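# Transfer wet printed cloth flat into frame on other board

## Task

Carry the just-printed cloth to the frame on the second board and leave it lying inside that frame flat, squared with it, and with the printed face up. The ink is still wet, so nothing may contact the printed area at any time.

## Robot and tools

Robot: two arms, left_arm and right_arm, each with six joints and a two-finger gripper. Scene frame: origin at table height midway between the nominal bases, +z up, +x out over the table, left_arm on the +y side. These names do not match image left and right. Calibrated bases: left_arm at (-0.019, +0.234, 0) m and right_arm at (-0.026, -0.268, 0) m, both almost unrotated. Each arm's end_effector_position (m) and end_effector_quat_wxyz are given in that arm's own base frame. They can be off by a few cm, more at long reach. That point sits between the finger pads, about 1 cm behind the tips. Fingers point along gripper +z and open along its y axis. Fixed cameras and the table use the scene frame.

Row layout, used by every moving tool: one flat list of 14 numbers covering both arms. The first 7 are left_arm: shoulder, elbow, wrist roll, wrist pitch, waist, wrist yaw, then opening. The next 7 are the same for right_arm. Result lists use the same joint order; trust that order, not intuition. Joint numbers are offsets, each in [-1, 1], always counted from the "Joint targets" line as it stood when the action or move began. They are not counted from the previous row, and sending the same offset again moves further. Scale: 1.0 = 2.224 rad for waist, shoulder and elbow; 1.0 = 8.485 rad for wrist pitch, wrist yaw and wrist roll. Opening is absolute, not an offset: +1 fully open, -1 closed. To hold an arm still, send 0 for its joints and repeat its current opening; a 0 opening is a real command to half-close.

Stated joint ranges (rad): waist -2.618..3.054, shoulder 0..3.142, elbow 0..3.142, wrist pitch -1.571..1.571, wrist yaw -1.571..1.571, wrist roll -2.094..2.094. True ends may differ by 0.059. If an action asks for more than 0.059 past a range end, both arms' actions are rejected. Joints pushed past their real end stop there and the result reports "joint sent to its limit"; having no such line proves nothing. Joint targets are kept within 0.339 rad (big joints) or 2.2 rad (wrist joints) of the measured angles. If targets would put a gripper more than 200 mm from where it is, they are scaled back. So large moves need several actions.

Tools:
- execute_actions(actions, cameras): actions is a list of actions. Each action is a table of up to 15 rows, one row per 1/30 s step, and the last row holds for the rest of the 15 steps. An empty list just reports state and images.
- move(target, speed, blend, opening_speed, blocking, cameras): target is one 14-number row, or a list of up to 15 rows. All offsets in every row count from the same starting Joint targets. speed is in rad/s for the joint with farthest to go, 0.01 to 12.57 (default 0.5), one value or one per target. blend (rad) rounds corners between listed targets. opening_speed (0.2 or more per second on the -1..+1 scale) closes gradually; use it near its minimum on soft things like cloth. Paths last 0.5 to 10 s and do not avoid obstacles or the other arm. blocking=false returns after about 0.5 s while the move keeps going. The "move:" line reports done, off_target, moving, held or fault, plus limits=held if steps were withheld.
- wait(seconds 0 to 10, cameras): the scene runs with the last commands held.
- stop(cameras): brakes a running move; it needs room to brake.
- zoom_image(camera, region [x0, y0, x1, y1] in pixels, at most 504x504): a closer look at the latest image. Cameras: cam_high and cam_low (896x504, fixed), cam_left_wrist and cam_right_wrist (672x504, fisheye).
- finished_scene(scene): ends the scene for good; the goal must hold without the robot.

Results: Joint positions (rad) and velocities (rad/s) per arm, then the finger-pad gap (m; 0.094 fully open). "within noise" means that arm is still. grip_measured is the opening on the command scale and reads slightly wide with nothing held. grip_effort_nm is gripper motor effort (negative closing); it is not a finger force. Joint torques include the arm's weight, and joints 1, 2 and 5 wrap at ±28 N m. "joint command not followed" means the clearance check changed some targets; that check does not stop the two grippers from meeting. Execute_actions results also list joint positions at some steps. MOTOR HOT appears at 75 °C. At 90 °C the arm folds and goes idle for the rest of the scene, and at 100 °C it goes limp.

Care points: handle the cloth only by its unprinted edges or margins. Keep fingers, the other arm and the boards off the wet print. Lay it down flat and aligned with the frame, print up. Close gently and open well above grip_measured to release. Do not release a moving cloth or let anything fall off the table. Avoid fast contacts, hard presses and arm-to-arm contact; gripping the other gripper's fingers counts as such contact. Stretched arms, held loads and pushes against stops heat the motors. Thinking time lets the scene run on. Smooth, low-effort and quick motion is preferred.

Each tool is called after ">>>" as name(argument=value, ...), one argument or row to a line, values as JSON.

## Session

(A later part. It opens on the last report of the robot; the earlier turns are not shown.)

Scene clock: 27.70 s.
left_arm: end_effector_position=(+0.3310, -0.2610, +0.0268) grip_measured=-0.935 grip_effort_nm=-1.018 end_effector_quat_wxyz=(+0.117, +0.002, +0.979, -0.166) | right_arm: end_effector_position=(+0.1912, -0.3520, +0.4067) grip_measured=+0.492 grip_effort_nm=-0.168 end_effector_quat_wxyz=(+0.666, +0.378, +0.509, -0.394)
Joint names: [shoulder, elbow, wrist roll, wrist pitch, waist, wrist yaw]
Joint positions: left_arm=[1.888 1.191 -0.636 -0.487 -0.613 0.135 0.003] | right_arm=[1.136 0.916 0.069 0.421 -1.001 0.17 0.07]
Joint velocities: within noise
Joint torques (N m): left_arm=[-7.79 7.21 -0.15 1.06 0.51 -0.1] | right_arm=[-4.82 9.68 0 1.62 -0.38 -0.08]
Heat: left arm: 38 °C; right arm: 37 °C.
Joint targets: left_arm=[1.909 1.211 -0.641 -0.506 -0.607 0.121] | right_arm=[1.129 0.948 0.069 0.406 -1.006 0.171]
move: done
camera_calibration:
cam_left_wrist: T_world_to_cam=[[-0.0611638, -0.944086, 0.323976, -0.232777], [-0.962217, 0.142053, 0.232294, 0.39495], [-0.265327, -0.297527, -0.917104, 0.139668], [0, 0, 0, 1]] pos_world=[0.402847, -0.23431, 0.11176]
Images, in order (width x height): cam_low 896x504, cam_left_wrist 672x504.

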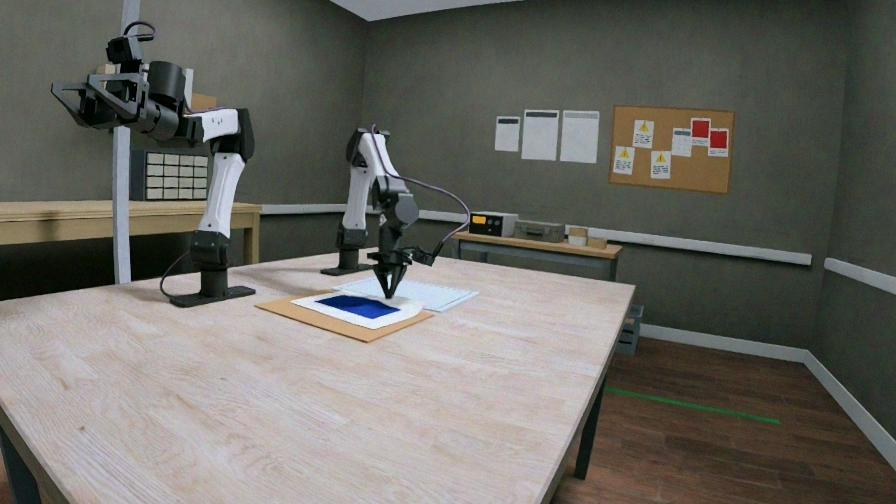

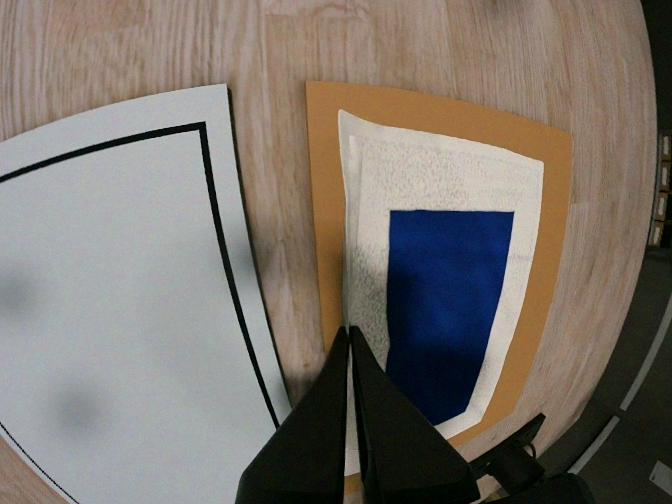

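>>> move(
  target=[
    [-0.0135,0.0382,0,-0.0163,0,0,-1,0,0,0,0,0,0,0.489],
    [-0.049,-0.0063,0.0098,-0.0158,0.0351,0.0044,-1,0,0,0,0,0,0,0.489],
    [-0.0719,-0.036,0.0194,-0.0153,0.0697,0.0088,-1,0,0,0,0,0,0,0.489],
  ],
  speed=[0.15,0.12,0.12],
  blend=[0.02,0.02,0],
  cameras=["cam_left_wrist","cam_low","cam_high"],
)

>>> zoom_image(
  camera="cam_low",
  region=[250, 220, 460, 350],
)

Scene clock: 31.60 s.
left_arm: end_effector_position=(+0.3273, -0.1950, +0.0402) grip_measured=-0.935 grip_effort_nm=-1.018 end_effector_quat_wxyz=(+0.093, +0.000, +0.985, -0.147) | right_arm: end_effector_position=(+0.1912, -0.3520, +0.4067) grip_measured=+0.492 grip_effort_nm=-0.173 end_effector_quat_wxyz=(+0.666, +0.378, +0.509, -0.394)
Joint names: [shoulder, elbow, wrist roll, wrist pitch, waist, wrist yaw]
Joint positions: left_arm=[1.784 1.139 -0.483 -0.625 -0.456 0.181 0.003] | right_arm=[1.136 0.916 0.069 0.421 -1.001 0.17 0.07]
Joint velocities: within noise
Joint torques (N m): left_arm=[-11.62 5.03 -0.05 0.97 0.35 0.2] | right_arm=[-4.75 9.61 -0.01 1.6 -0.42 -0.07]
Heat: left arm: 38 °C; right arm: 38 °C.
Joint targets: left_arm=[1.749 1.130 -0.477 -0.636 -0.452 0.196] | right_arm=[1.129 0.948 0.069 0.406 -1.006 0.171]
move: done
camera_calibration:
cam_left_wrist: T_world_to_cam=[[-0.0462394, -0.955705, 0.290671, -0.180802], [-0.949343, 0.132583, 0.284903, 0.370778], [-0.310821, -0.262772, -0.913423, 0.192077], [0, 0, 0, 1]] pos_world=[0.403337, -0.17148, 0.122365]
Images, in order (width x height): cam_high 896x504, cam_low 896x504, cam_left_wrist 672x504.

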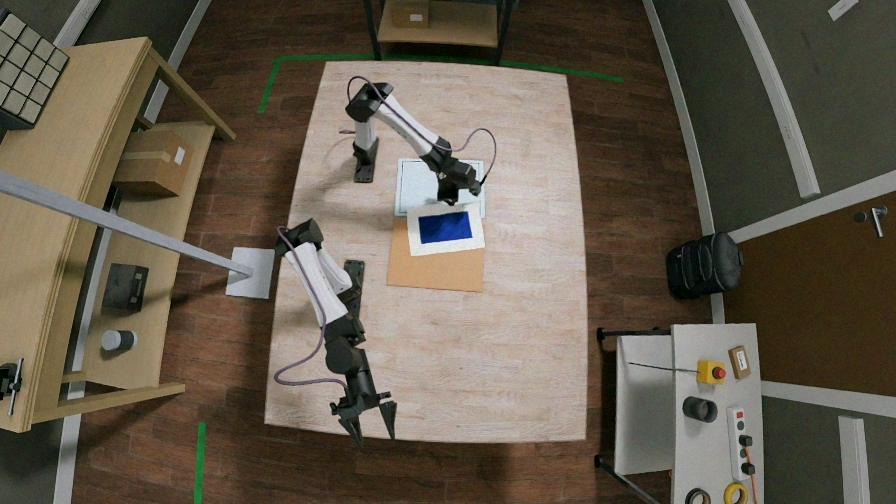

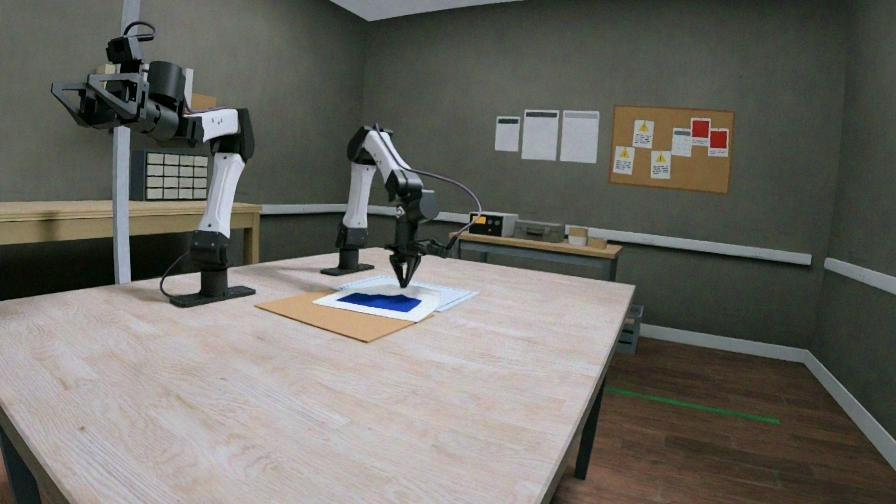

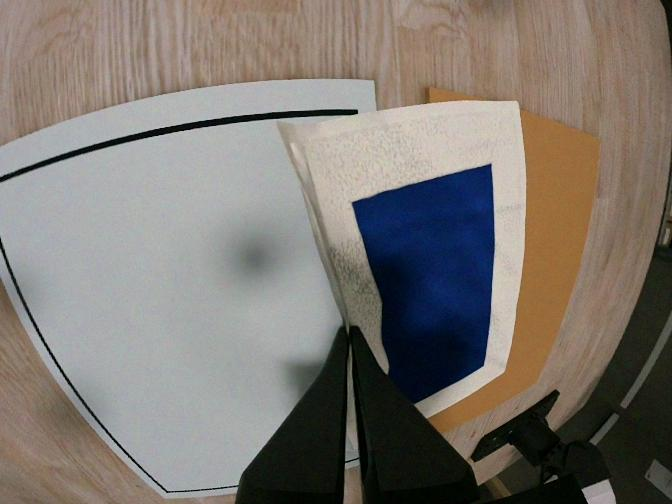

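Scaled by 2.400 from the camera's 896x504 image, which has a finer 1280x720 frame.

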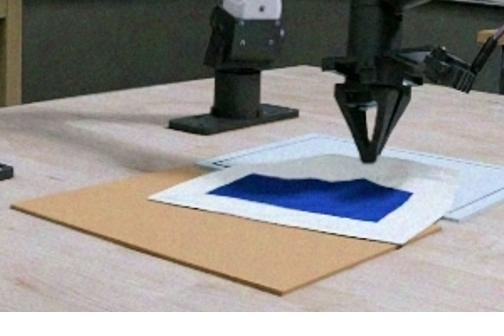

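>>> move(
  target=[
    [0,-0.0414,0,0.0140,0,0,-1,0,0,0,0,0,0,0.489],
    [0,-0.0414,0,0.0140,0,0,-0.5,0,0,0,0,0,0,0.489],
  ],
  speed=0.15,
  opening_speed=0.6,
  cameras=["cam_left_wrist","cam_low"],
)

>>> zoom_image(
  camera="cam_low",
  region=[300, 220, 480, 350],
)

Scene clock: 34.43 s.
left_arm: end_effector_position=(+0.3190, -0.1911, +0.0212) grip_measured=-0.502 grip_effort_nm=0.115 end_effector_quat_wxyz=(+0.095, +0.001, +0.984, -0.149) | right_arm: end_effector_position=(+0.1912, -0.3520, +0.4067) grip_measured=+0.492 grip_effort_nm=-0.168 end_effector_quat_wxyz=(+0.666, +0.378, +0.509, -0.394)
Joint names: [shoulder, elbow, wrist roll, wrist pitch, waist, wrist yaw]
Joint positions: left_arm=[1.779 1.047 -0.482 -0.532 -0.456 0.182 0.023] | right_arm=[1.136 0.916 0.069 0.421 -1.001 0.17 0.07]
Joint velocities: within noise
Joint torques (N m): left_arm=[-10.92 4.85 -0.03 1.3 0.34 0.2] | right_arm=[-4.7 9.54 -0.05 1.64 -0.34 -0.05]
Heat: left arm: 39 °C; right arm: 39 °C.
Joint targets: left_arm=[1.749 1.039 -0.477 -0.517 -0.452 0.195] | right_arm=[1.129 0.948 0.069 0.406 -1.006 0.171]
move: done
camera_calibration:
cam_left_wrist: T_world_to_cam=[[-0.0493537, -0.954515, 0.294051, -0.170806], [-0.950852, 0.13501, 0.278661, 0.368814], [-0.305686, -0.265846, -0.914266, 0.170984], [0, 0, 0, 1]] pos_world=[0.394526, -0.167375, 0.103776]
Images, in order (width x height): cam_low 896x504, cam_left_wrist 672x504.

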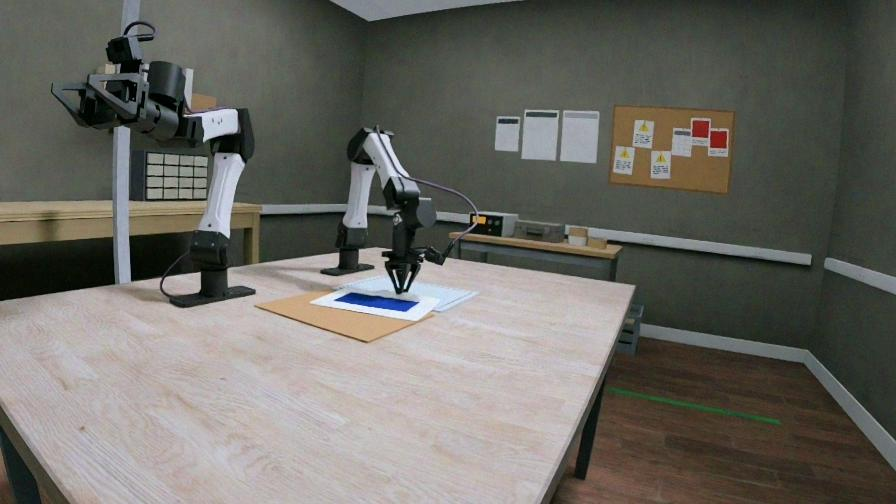

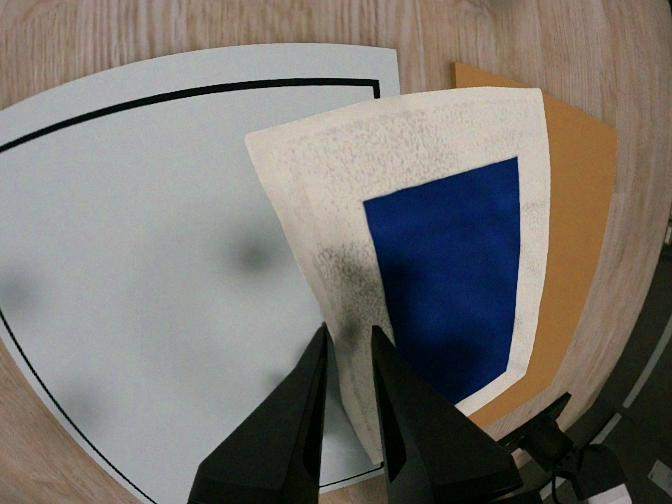

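Scaled by 2.800 from the camera's 896x504 image, which has a finer 1280x720 frame.

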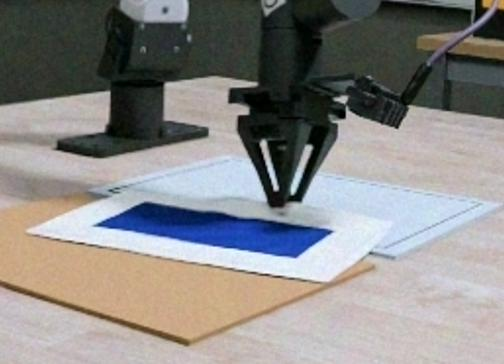

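>>> move(
  target=[
    [0,0.009,0,0,0.0112,0,-0.5,0,0,0,0,0,0,0.489],
    [0,0.099,0,-0.0118,0.009,0,-0.5,0,0,0,0,0,0,0.489],
    [0.0297,0.1174,0.155,-0.0504,-0.0234,0.0044,0.489,0,0,0,0,0,0,0.489],
  ],
  speed=[0.15,0.3,0.9],
  blend=[0.01,0.05,0],
  cameras=["cam_left_wrist","cam_low","cam_high"],
)

>>> zoom_image(
  camera="cam_high",
  region=[370, 140, 510, 300],
)

Scene clock: 39.33 s.
left_arm: end_effector_position=(+0.2911, -0.2010, +0.0619) grip_measured=+0.487 grip_effort_nm=0.120 end_effector_quat_wxyz=(+0.080, +0.618, +0.776, -0.098) | right_arm: end_effector_position=(+0.1912, -0.3520, +0.4067) grip_measured=+0.492 grip_effort_nm=-0.164 end_effector_quat_wxyz=(+0.666, +0.378, +0.509, -0.394)
Joint names: [shoulder, elbow, wrist roll, wrist pitch, waist, wrist yaw]
Joint positions: left_arm=[1.796 1.278 0.833 -0.928 -0.498 0.22 0.07] | right_arm=[1.136 0.916 0.069 0.421 -1.001 0.17 0.07]
Joint velocities: within noise
Joint torques (N m): left_arm=[-6.94 7.23 -0.05 0.43 -0.57 0.32] | right_arm=[-4.85 9.76 -0.03 1.62 -0.27 -0.03]
Heat: left arm: 40 °C; right arm: 39 °C.
Joint targets: left_arm=[1.815 1.300 0.839 -0.945 -0.504 0.233] | right_arm=[1.129 0.948 0.069 0.406 -1.006 0.171]
move: done
camera_calibration:
cam_left_wrist: T_world_to_cam=[[-0.978538, -0.199196, 0.0527589, 0.24363], [-0.180333, 0.951696, 0.248505, 0.273956], [-0.0997115, 0.233657, -0.967193, 0.240699], [0, 0, 0, 1]] pos_world=[0.311805, -0.268434, 0.15187]
Images, in order (width x height): cam_high 896x504, cam_low 896x504, cam_left_wrist 672x504.

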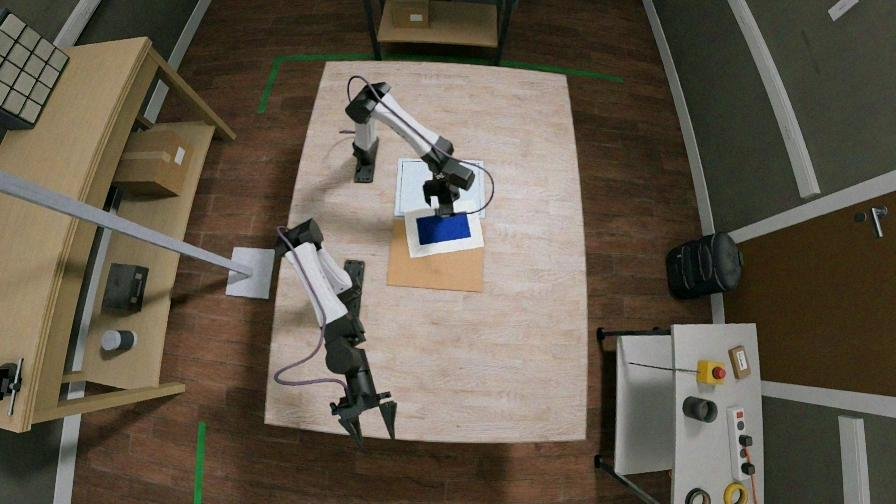

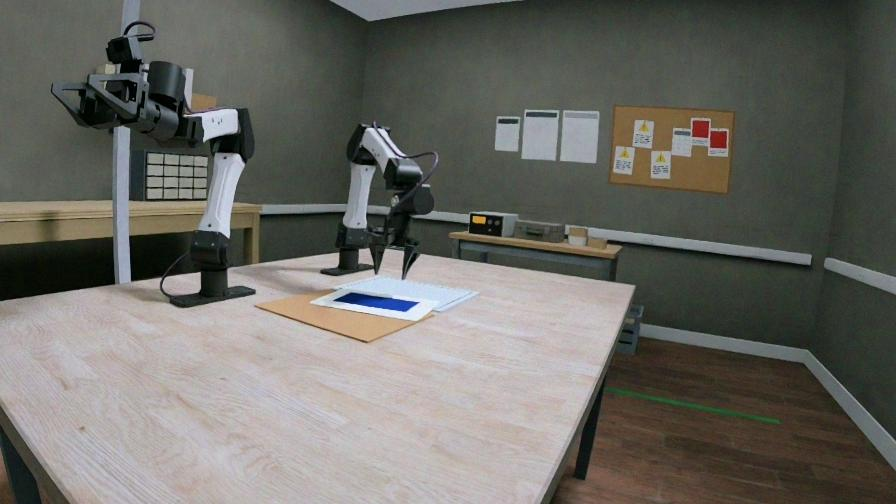

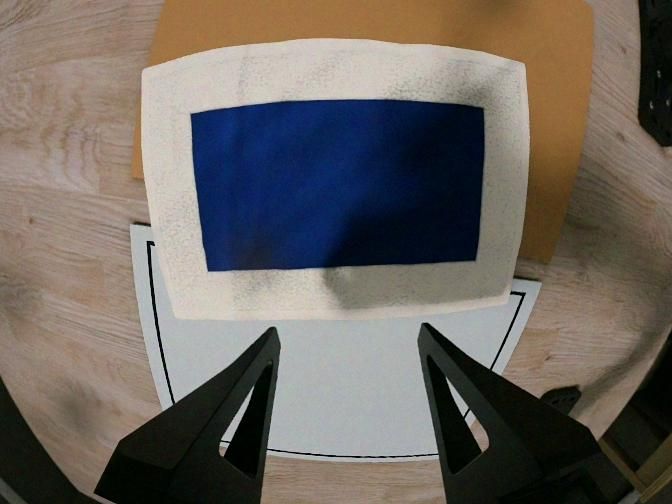

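Scaled by 3.150 from the camera's 896x504 image, which has a finer 1280x720 frame.

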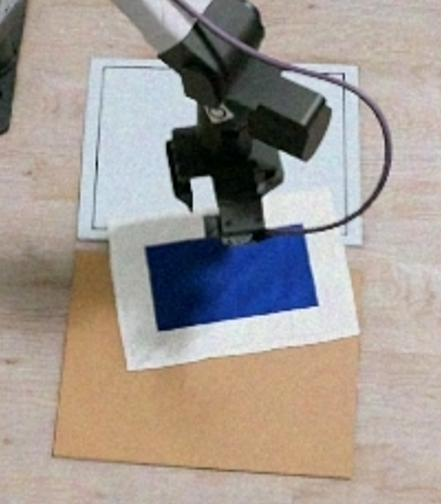

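>>> move(
  target=[
    [0.022,-0.056,0,0.0190,0,0,0.489,0,0,0,0,0,0,0.489],
    [0.027,-0.086,0,0.0255,0,0,0.489,0,0,0,0,0,0,0.489],
  ],
  speed=[0.3,0.1],
  blend=[0.01,0],
  cameras=["cam_left_wrist"],
)

Scene clock: 41.93 s.
left_arm: end_effector_position=(+0.2813, -0.1978, +0.0163) grip_measured=+0.487 grip_effort_nm=0.120 end_effector_quat_wxyz=(+0.070, +0.617, +0.777, -0.105) | right_arm: end_effector_position=(+0.1912, -0.3520, +0.4067) grip_measured=+0.492 grip_effort_nm=-0.164 end_effector_quat_wxyz=(+0.666, +0.378, +0.509, -0.394)
Joint names: [shoulder, elbow, wrist roll, wrist pitch, waist, wrist yaw]
Joint positions: left_arm=[1.841 1.143 0.833 -0.769 -0.498 0.232 0.07] | right_arm=[1.136 0.916 0.069 0.421 -1.001 0.17 0.07]
Joint velocities: within noise
Joint torques (N m): left_arm=[-5.71 2.67 -0.06 1.06 -0.54 0.21] | right_arm=[-4.83 9.66 -0.04 1.6 -0.29 -0.08]
Heat: left arm: 40 °C; right arm: 40 °C.
Joint targets: left_arm=[1.875 1.108 0.839 -0.729 -0.504 0.233] | right_arm=[1.129 0.948 0.069 0.406 -1.006 0.171]
move: off_target (left_arm); left_arm: the wrist pitch is farthest, 0.040 rad from its target
camera_calibration:
cam_left_wrist: T_world_to_cam=[[-0.977354, -0.197218, 0.0767067, 0.2368], [-0.172203, 0.951924, 0.25335, 0.278273], [-0.122984, 0.234404, -0.964329, 0.201537], [0, 0, 0, 1]] pos_world=[0.304143, -0.265434, 0.105683]
Images, in order (width x height): cam_left_wrist 672x504.

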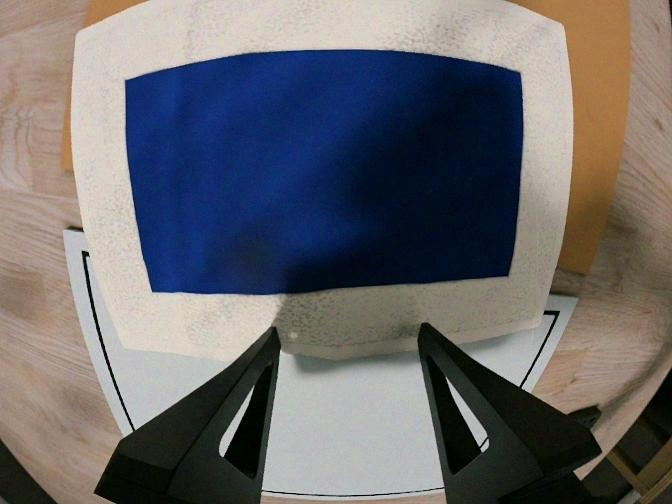

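>>> move(
  target=[
    [-0.0202,0.0027,0.001,0,0.003,0,0.489,0,0,0,0,0,0,0.489],
    [-0.0463,-0.0247,0.0156,-0.0014,0.0454,0.0012,0.489,0,0,0,0,0,0,0.489],
    [-0.0636,-0.0459,0.0332,-0.0035,0.0895,0.0022,0.489,0,0,0,0,0,0,0.489],
    [-0.0768,-0.0607,0.0519,-0.0065,0.1369,0.0031,0.489,0,0,0,0,0,0,0.489],
  ],
  speed=[0.1,0.14,0.15,0.15],
  blend=[0.005,0.01,0.01,0],
  cameras=["cam_left_wrist","cam_high"],
)

>>> zoom_image(
  camera="cam_high",
  region=[370, 140, 510, 300],
)

Scene clock: 48.13 s.
left_arm: end_effector_position=(+0.2862, -0.1076, +0.0162) grip_measured=+0.487 grip_effort_nm=0.115 end_effector_quat_wxyz=(+0.104, +0.671, +0.728, -0.096) | right_arm: end_effector_position=(+0.1912, -0.3520, +0.4067) grip_measured=+0.492 grip_effort_nm=-0.168 end_effector_quat_wxyz=(+0.666, +0.378, +0.509, -0.394)
Joint names: [shoulder, elbow, wrist roll, wrist pitch, waist, wrist yaw]
Joint positions: left_arm=[1.723 0.989 1.269 -0.753 -0.208 0.273 0.07] | right_arm=[1.136 0.916 0.069 0.421 -1.001 0.17 0.07]
Joint velocities: within noise
Joint torques (N m): left_arm=[-9.01 3.93 -0.03 0.12 0.73 0.11] | right_arm=[-4.88 9.68 -0.03 1.62 -0.36 -0.06]
Heat: left arm: 40 °C; right arm: 40 °C.
Joint targets: left_arm=[1.704 0.973 1.279 -0.784 -0.199 0.259] | right_arm=[1.129 0.948 0.069 0.406 -1.006 0.171]
move: done
camera_calibration:
cam_left_wrist: T_world_to_cam=[[-0.997986, -0.063421, -0.00121544, 0.280885], [-0.0622218, 0.975031, 0.213175, 0.164916], [-0.0123347, 0.212821, -0.977013, 0.147067], [0, 0, 0, 1]] pos_world=[0.292394, -0.174283, 0.108872]
Images, in order (width x height): cam_high 896x504, cam_left_wrist 672x504.

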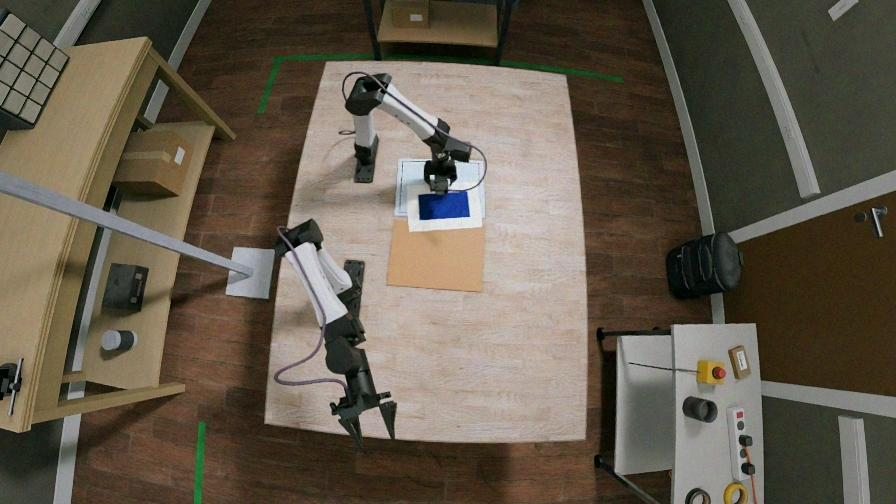

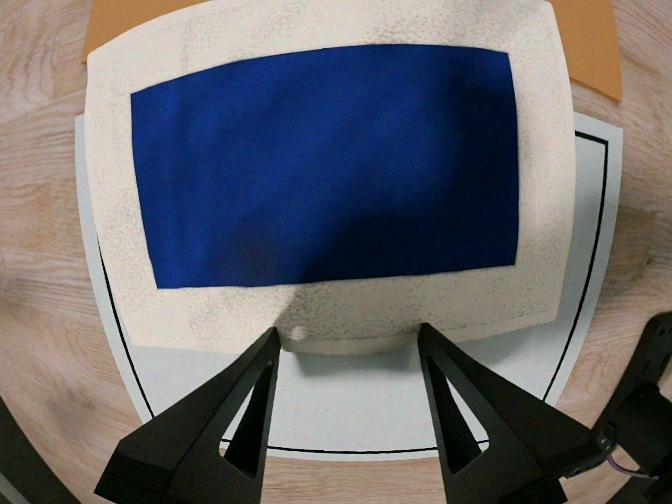

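Scaled by 3.150 from the camera's 896x504 image, which has a finer 1280x720 frame.

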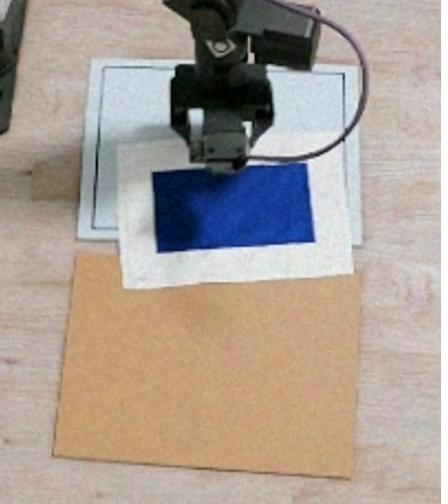

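>>> move(
  target=[
    [-0.0088,-0.0072,0.0234,-0.006,0.0547,-0.0011,0.489,0,0,0,0,0,0,0.489],
    [-0.0103,-0.0056,0.0467,-0.0119,0.1093,-0.0022,0.489,0,0,0,0,0,0,0.489],
  ],
  speed=[0.14,0.14],
  blend=[0.01,0],
  cameras=["cam_left_wrist","cam_high"],
)

>>> zoom_image(
  camera="cam_high",
  region=[370, 140, 510, 300],
)

Scene clock: 53.13 s.
left_arm: end_effector_position=(+0.2728, -0.0363, +0.0162) grip_measured=+0.487 grip_effort_nm=0.115 end_effector_quat_wxyz=(+0.094, +0.720, +0.680, -0.099) | right_arm: end_effector_position=(+0.1912, -0.3520, +0.4067) grip_measured=+0.492 grip_effort_nm=-0.164 end_effector_quat_wxyz=(+0.666, +0.378, +0.509, -0.394)
Joint names: [shoulder, elbow, wrist roll, wrist pitch, waist, wrist yaw]
Joint positions: left_arm=[1.705 0.971 1.667 -0.863 0.037 0.272 0.07] | right_arm=[1.136 0.916 0.069 0.421 -1.001 0.17 0.07]
Joint velocities: within noise
Joint torques (N m): left_arm=[-8.94 4.11 0 -0.1 0.68 -0.09] | right_arm=[-4.79 9.72 -0.04 1.64 -0.31 -0.06]
Heat: left arm: 40 °C; right arm: 41 °C.
Joint targets: left_arm=[1.682 0.961 1.675 -0.885 0.044 0.240] | right_arm=[1.129 0.948 0.069 0.406 -1.006 0.171]
move: done
camera_calibration:
cam_left_wrist: T_world_to_cam=[[-0.997165, 0.0752337, -0.00112506, 0.276898], [0.0730662, 0.97179, 0.224245, 0.0573621], [0.0179641, 0.223527, -0.974532, 0.123861], [0, 0, 0, 1]] pos_world=[0.269697, -0.104262, 0.108155]
Images, in order (width x height): cam_high 896x504, cam_left_wrist 672x504.

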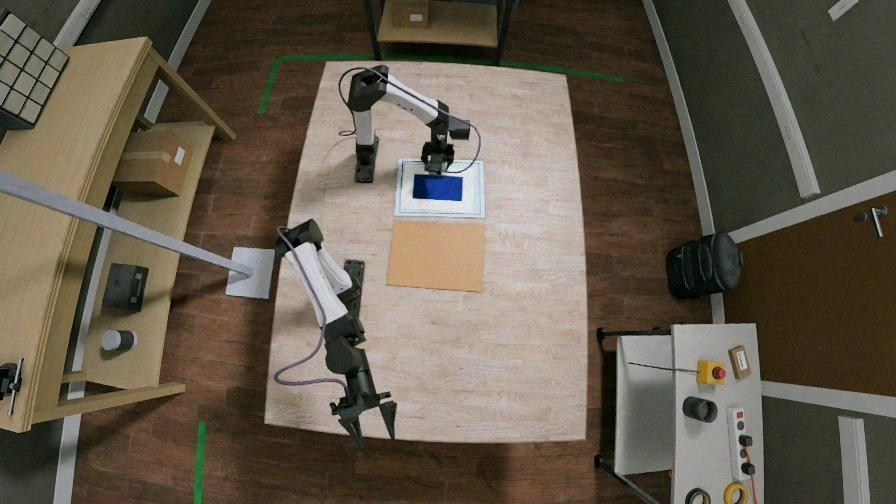

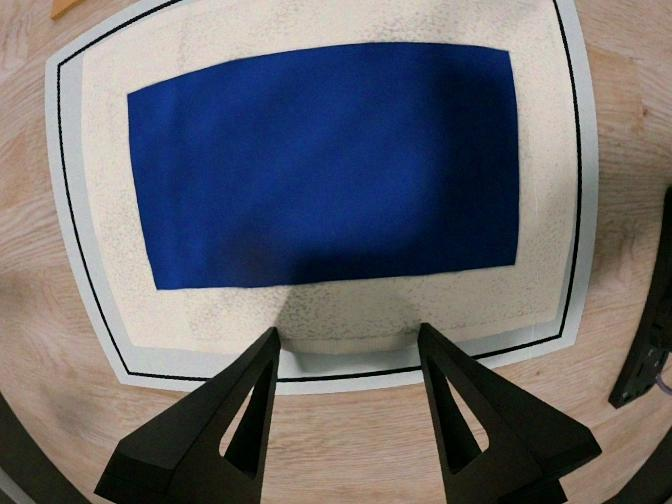

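Scaled by 3.150 from the camera's 896x504 image, which has a finer 1280x720 frame.

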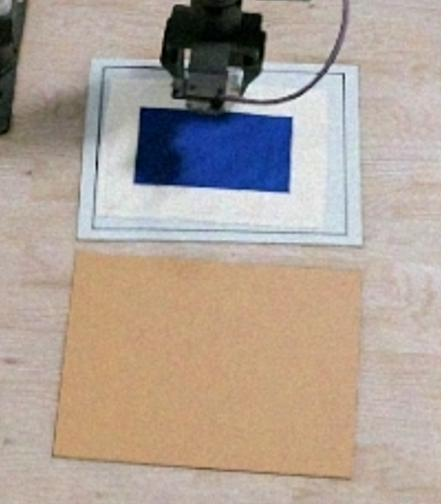

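>>> zoom_image(
  camera="cam_left_wrist",
  region=[40, 20, 240, 120],
)

>>> zoom_image(
  camera="cam_left_wrist",
  region=[80, 280, 280, 400],
)

>>> zoom_image(
  camera="cam_left_wrist",
  region=[440, 260, 640, 380],
)

>>> zoom_image(
  camera="cam_left_wrist",
  region=[440, 0, 640, 120],
)

Scaled by 2.520 from the camera's 672x504 image, which has a finer 960x720 frame.

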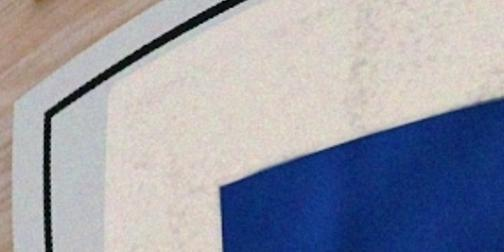

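Scaled by 2.520 from the camera's 672x504 image, which has a finer 960x720 frame.

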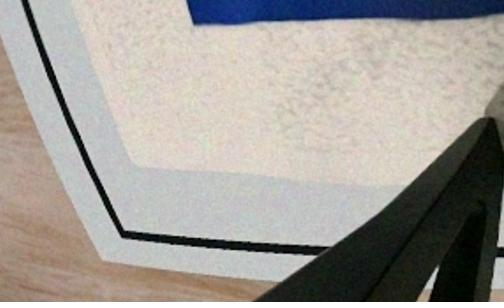

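Scaled by 2.520 from the camera's 672x504 image, which has a finer 960x720 frame.

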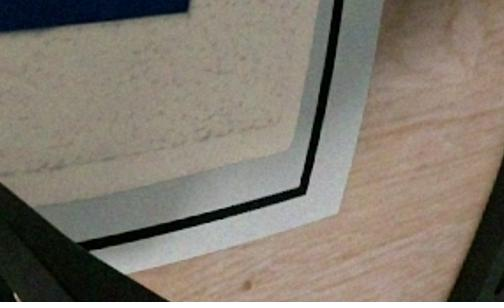

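Scaled by 2.520 from the camera's 672x504 image, which has a finer 960x720 frame.

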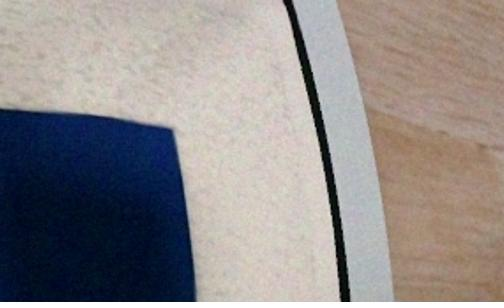

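>>> move(
  target=[
    [0.0135,0.006,-0.0067,0.002,0.005,0,0.489,0,0,0,0,0,0,0.489],
    [0.027,0.0185,-0.0067,0.0045,0.005,0,0.489,0,0,0,0,0,0,0.489],
  ],
  speed=[0.08,0.06],
  cameras=["cam_left_wrist"],
)

>>> zoom_image(
  camera="cam_left_wrist",
  region=[40, 0, 290, 400],
)

>>> zoom_image(
  camera="cam_left_wrist",
  region=[400, 0, 650, 400],
)

Scene clock: 57.00 s.
left_arm: end_effector_position=(+0.2773, -0.0327, +0.0162) grip_measured=+0.487 grip_effort_nm=0.125 end_effector_quat_wxyz=(+0.092, +0.703, +0.699, -0.099) | right_arm: end_effector_position=(+0.1912, -0.3520, +0.4067) grip_measured=+0.492 grip_effort_nm=-0.168 end_effector_quat_wxyz=(+0.666, +0.378, +0.509, -0.394)
Joint names: [shoulder, elbow, wrist roll, wrist pitch, waist, wrist yaw]
Joint positions: left_arm=[1.717 0.986 1.627 -0.863 0.047 0.27 0.07] | right_arm=[1.136 0.916 0.069 0.421 -1.001 0.17 0.07]
Joint velocities: within noise
Joint torques (N m): left_arm=[-4.94 6.13 -0.21 0.38 0.66 -0.05] | right_arm=[-4.77 9.66 -0.03 1.64 -0.27 -0.06]
Heat: left arm: 40 °C; right arm: 41 °C.
Joint targets: left_arm=[1.741 1.002 1.618 -0.846 0.055 0.240] | right_arm=[1.129 0.948 0.069 0.406 -1.006 0.171]
move: done
camera_calibration:
cam_left_wrist: T_world_to_cam=[[-0.999633, 0.0260906, 0.00726502, 0.280028], [0.0270588, 0.973513, 0.227025, 0.0663049], [-0.00114937, 0.227138, -0.973862, 0.128403], [0, 0, 0, 1]] pos_world=[0.278279, -0.10102, 0.10796]
Images, in order (width x height): cam_left_wrist 672x504.

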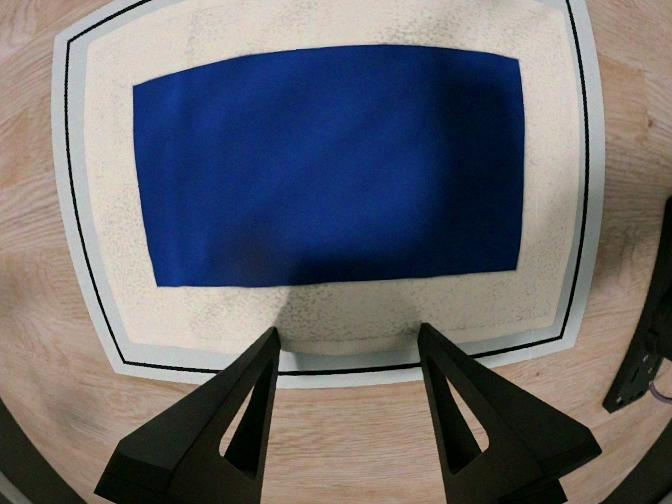

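Scaled by 1.260 from the camera's 672x504 image, which has a finer 960x720 frame.

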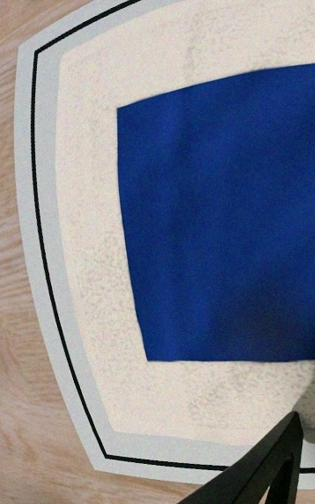

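Scaled by 1.260 from the camera's 672x504 image, which has a finer 960x720 frame.

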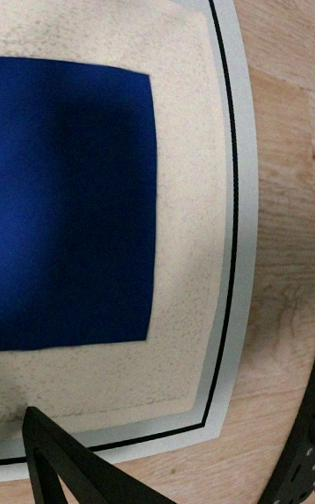

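>>> zoom_image(
  camera="cam_left_wrist",
  region=[50, 10, 170, 90],
)

>>> zoom_image(
  camera="cam_left_wrist",
  region=[90, 300, 210, 390],
)

>>> zoom_image(
  camera="cam_left_wrist",
  region=[490, 270, 610, 360],
)

>>> zoom_image(
  camera="cam_left_wrist",
  region=[490, 0, 610, 90],
)

Scaled by 4.200 from the camera's 672x504 image, which has a finer 960x720 frame.

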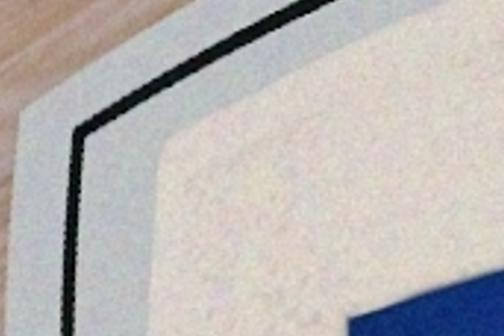

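Scaled by 4.200 from the camera's 672x504 image, which has a finer 960x720 frame.

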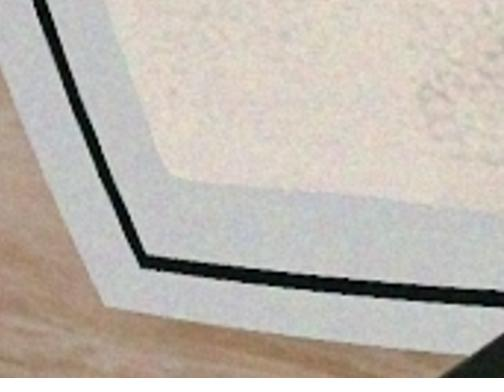

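Scaled by 4.200 from the camera's 672x504 image, which has a finer 960x720 frame.

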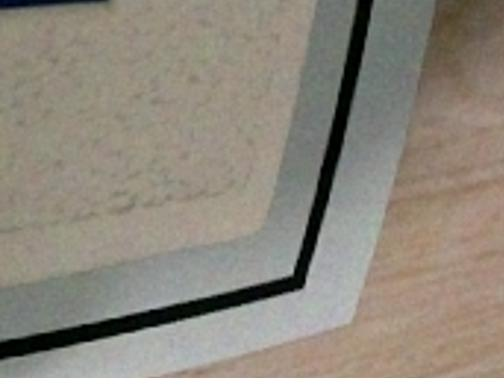

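Scaled by 4.200 from the camera's 672x504 image, which has a finer 960x720 frame.

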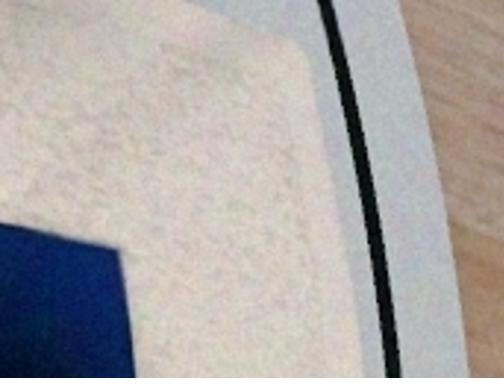

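>>> move(
  target=[0.0054,0.0054,-0.0026,0.0012,0,0,0.489,0,0,0,0,0,0,0.489],
  speed=0.06,
  cameras=["cam_left_wrist"],
)

>>> zoom_image(
  camera="cam_left_wrist",
  region=[40, 0, 290, 400],
)

>>> zoom_image(
  camera="cam_left_wrist",
  region=[400, 0, 650, 400],
)

Scene clock: 60.37 s.
left_arm: end_effector_position=(+0.2807, -0.0326, +0.0162) grip_measured=+0.487 grip_effort_nm=0.120 end_effector_quat_wxyz=(+0.092, +0.696, +0.706, -0.099) | right_arm: end_effector_position=(+0.1912, -0.3520, +0.4067) grip_measured=+0.492 grip_effort_nm=-0.164 end_effector_quat_wxyz=(+0.666, +0.378, +0.509, -0.394)
Joint names: [shoulder, elbow, wrist roll, wrist pitch, waist, wrist yaw]
Joint positions: left_arm=[1.728 0.999 1.607 -0.863 0.047 0.27 0.07] | right_arm=[1.136 0.916 0.069 0.421 -1.001 0.17 0.07]
Joint velocities: within noise
Joint torques (N m): left_arm=[-4.94 6.11 -0.24 0.51 0.68 -0.05] | right_arm=[-4.75 9.68 0 1.64 -0.38 -0.05]
Heat: left arm: 39 °C; right arm: 42 °C.
Joint targets: left_arm=[1.754 1.014 1.596 -0.836 0.055 0.241] | right_arm=[1.129 0.948 0.069 0.406 -1.006 0.171]
move: done
camera_calibration:
cam_left_wrist: T_world_to_cam=[[-0.999922, 0.00615392, 0.0108644, 0.28284], [0.00846235, 0.973798, 0.227258, 0.0712872], [-0.00918119, 0.227332, -0.973774, 0.13056], [0, 0, 0, 1]] pos_world=[0.283413, -0.100841, 0.107863]
Images, in order (width x height): cam_left_wrist 672x504.

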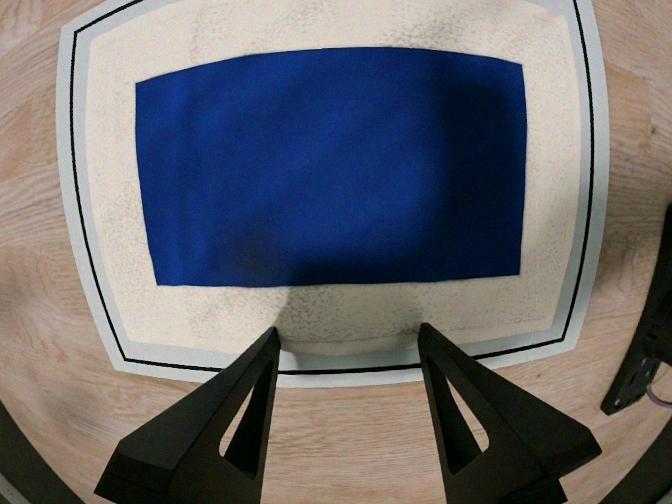

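Scaled by 1.260 from the camera's 672x504 image, which has a finer 960x720 frame.

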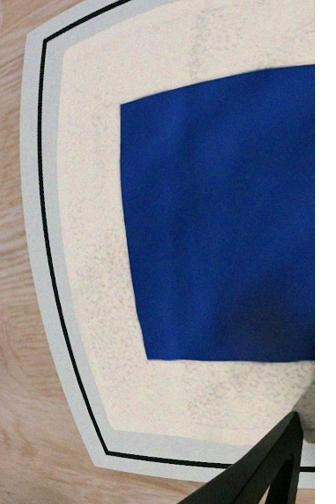

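Scaled by 1.260 from the camera's 672x504 image, which has a finer 960x720 frame.

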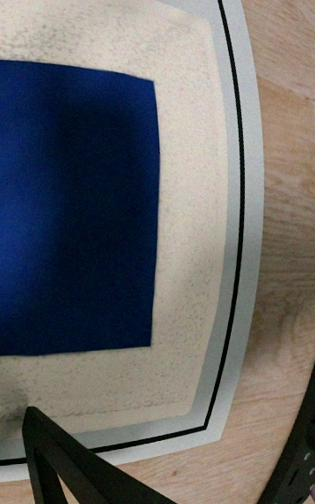

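>>> move(
  target=[0.0040,0.0040,-0.0015,0.0009,0,0,0.489,0,0,0,0,0,0,0.489],
  speed=0.06,
  cameras=["cam_left_wrist"],
)

>>> zoom_image(
  camera="cam_left_wrist",
  region=[40, 0, 290, 400],
)

>>> zoom_image(
  camera="cam_left_wrist",
  region=[400, 0, 650, 400],
)

Scene clock: 81.03 s.
left_arm: end_effector_position=(+0.2834, -0.0325, +0.0162) grip_measured=+0.487 grip_effort_nm=0.120 end_effector_quat_wxyz=(+0.092, +0.691, +0.710, -0.099) | right_arm: end_effector_position=(+0.1912, -0.3520, +0.4067) grip_measured=+0.492 grip_effort_nm=-0.164 end_effector_quat_wxyz=(+0.666, +0.378, +0.509, -0.394)
Joint names: [shoulder, elbow, wrist roll, wrist pitch, waist, wrist yaw]
Joint positions: left_arm=[1.736 1.008 1.594 -0.863 0.047 0.27 0.07] | right_arm=[1.136 0.916 0.069 0.421 -1.001 0.17 0.07]
Joint velocities: within noise
Joint torques (N m): left_arm=[-4.93 6.06 -0.23 0.6 0.68 -0.05] | right_arm=[-4.79 9.7 -0.04 1.62 -0.28 -0.04]
Heat: left arm: 37 °C; right arm: 43 °C.
Joint targets: left_arm=[1.763 1.023 1.583 -0.828 0.055 0.241] | right_arm=[1.129 0.948 0.069 0.406 -1.006 0.171]
move: done
camera_calibration:
cam_left_wrist: T_world_to_cam=[[-0.999898, -0.00631, 0.0127973, 0.28499], [-0.00323432, 0.973787, 0.227439, 0.0744103], [-0.013897, 0.227375, -0.973708, 0.131903], [0, 0, 0, 1]] pos_world=[0.287035, -0.100653, 0.107864]
Images, in order (width x height): cam_left_wrist 672x504.

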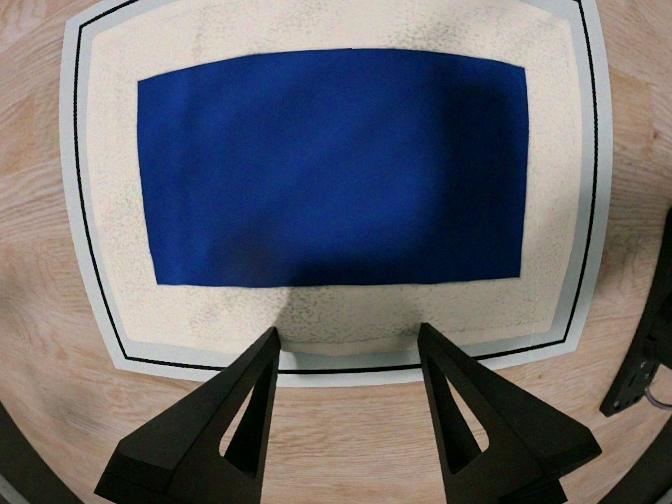

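Scaled by 1.260 from the camera's 672x504 image, which has a finer 960x720 frame.

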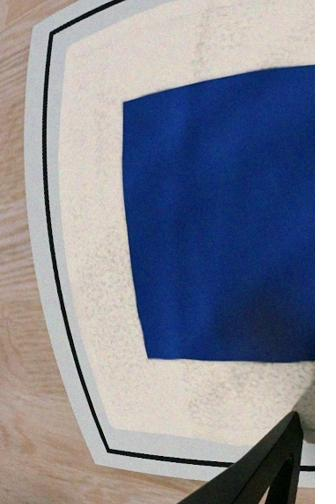

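Scaled by 1.260 from the camera's 672x504 image, which has a finer 960x720 frame.

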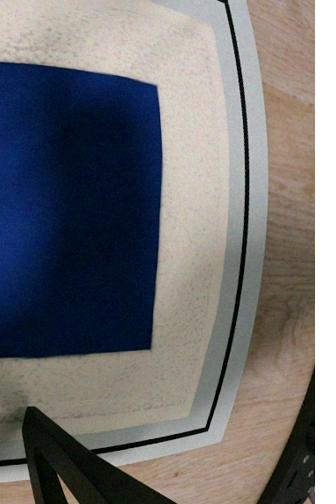

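>>> move(
  target=[
    [-0.0112,0.003,0.0013,-0.0032,-0.0027,0.0025,0.489,0,0,0,0,0,0,0.489],
    [-0.0212,0.012,0.0013,-0.0095,-0.0027,0.0025,0.489,0,0,0,0,0,0,0.489],
    [-0.060,0.075,0.0013,-0.034,-0.0027,0.0025,0.489,0,0,0,0,0,0,0.489],
  ],
  speed=[0.1,0.15,0.3],
  cameras=["cam_left_wrist","cam_high"],
)

>>> zoom_image(
  camera="cam_left_wrist",
  region=[60, 0, 560, 360],
)

Scene clock: 83.53 s.
left_arm: end_effector_position=(+0.2861, -0.0323, +0.0769) grip_measured=+0.487 grip_effort_nm=0.120 end_effector_quat_wxyz=(+0.095, +0.691, +0.710, -0.095) | right_arm: end_effector_position=(+0.1912, -0.3520, +0.4067) grip_measured=+0.492 grip_effort_nm=-0.164 end_effector_quat_wxyz=(+0.666, +0.378, +0.509, -0.394)
Joint names: [shoulder, elbow, wrist roll, wrist pitch, waist, wrist yaw]
Joint positions: left_arm=[1.653 1.172 1.593 -1.1 0.047 0.27 0.07] | right_arm=[1.136 0.916 0.069 0.421 -1.001 0.17 0.07]
Joint velocities: within noise
Joint torques (N m): left_arm=[-9.03 6.74 -0.1 0.01 0.12 0.16] | right_arm=[-4.82 9.7 -0.02 1.63 -0.31 -0.08]
Heat: left arm: 37 °C; right arm: 43 °C.
Joint targets: left_arm=[1.629 1.190 1.595 -1.117 0.049 0.262] | right_arm=[1.129 0.948 0.069 0.406 -1.006 0.171]
move: done
camera_calibration:
cam_left_wrist: T_world_to_cam=[[-0.999973, -0.00669375, 0.00295324, 0.28774], [-0.00584509, 0.973693, 0.22779, 0.0612025], [-0.00440032, 0.227767, -0.973706, 0.188296], [0, 0, 0, 1]] pos_world=[0.288919, -0.100554, 0.168554]
Images, in order (width x height): cam_high 896x504, cam_left_wrist 672x504.

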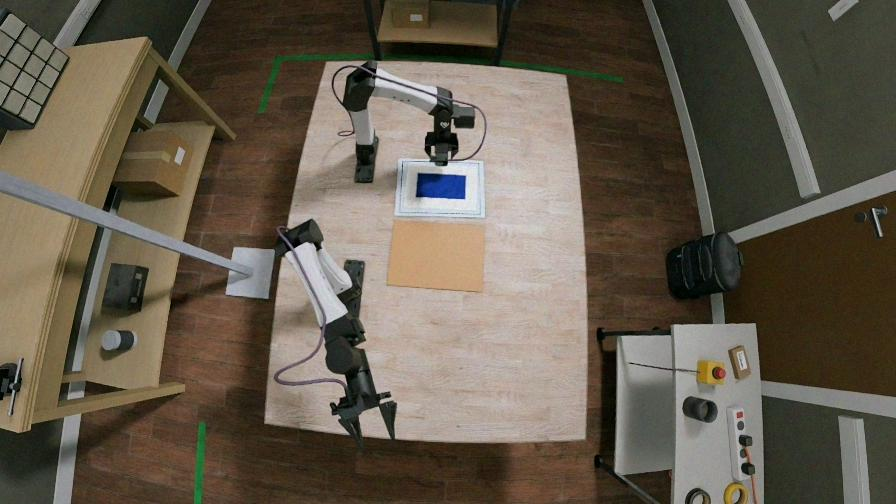

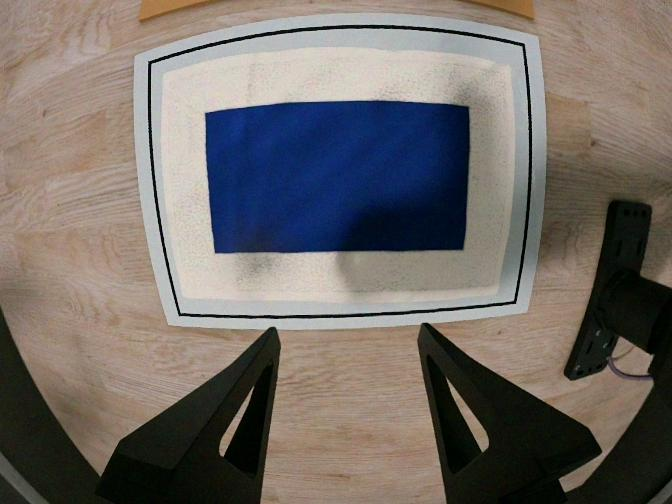

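Scaled by 1.008 from the camera's 672x504 image, which has a finer 960x720 frame.

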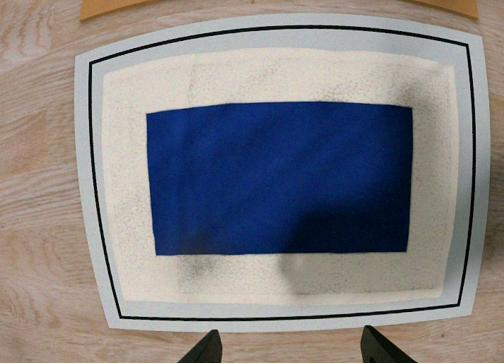

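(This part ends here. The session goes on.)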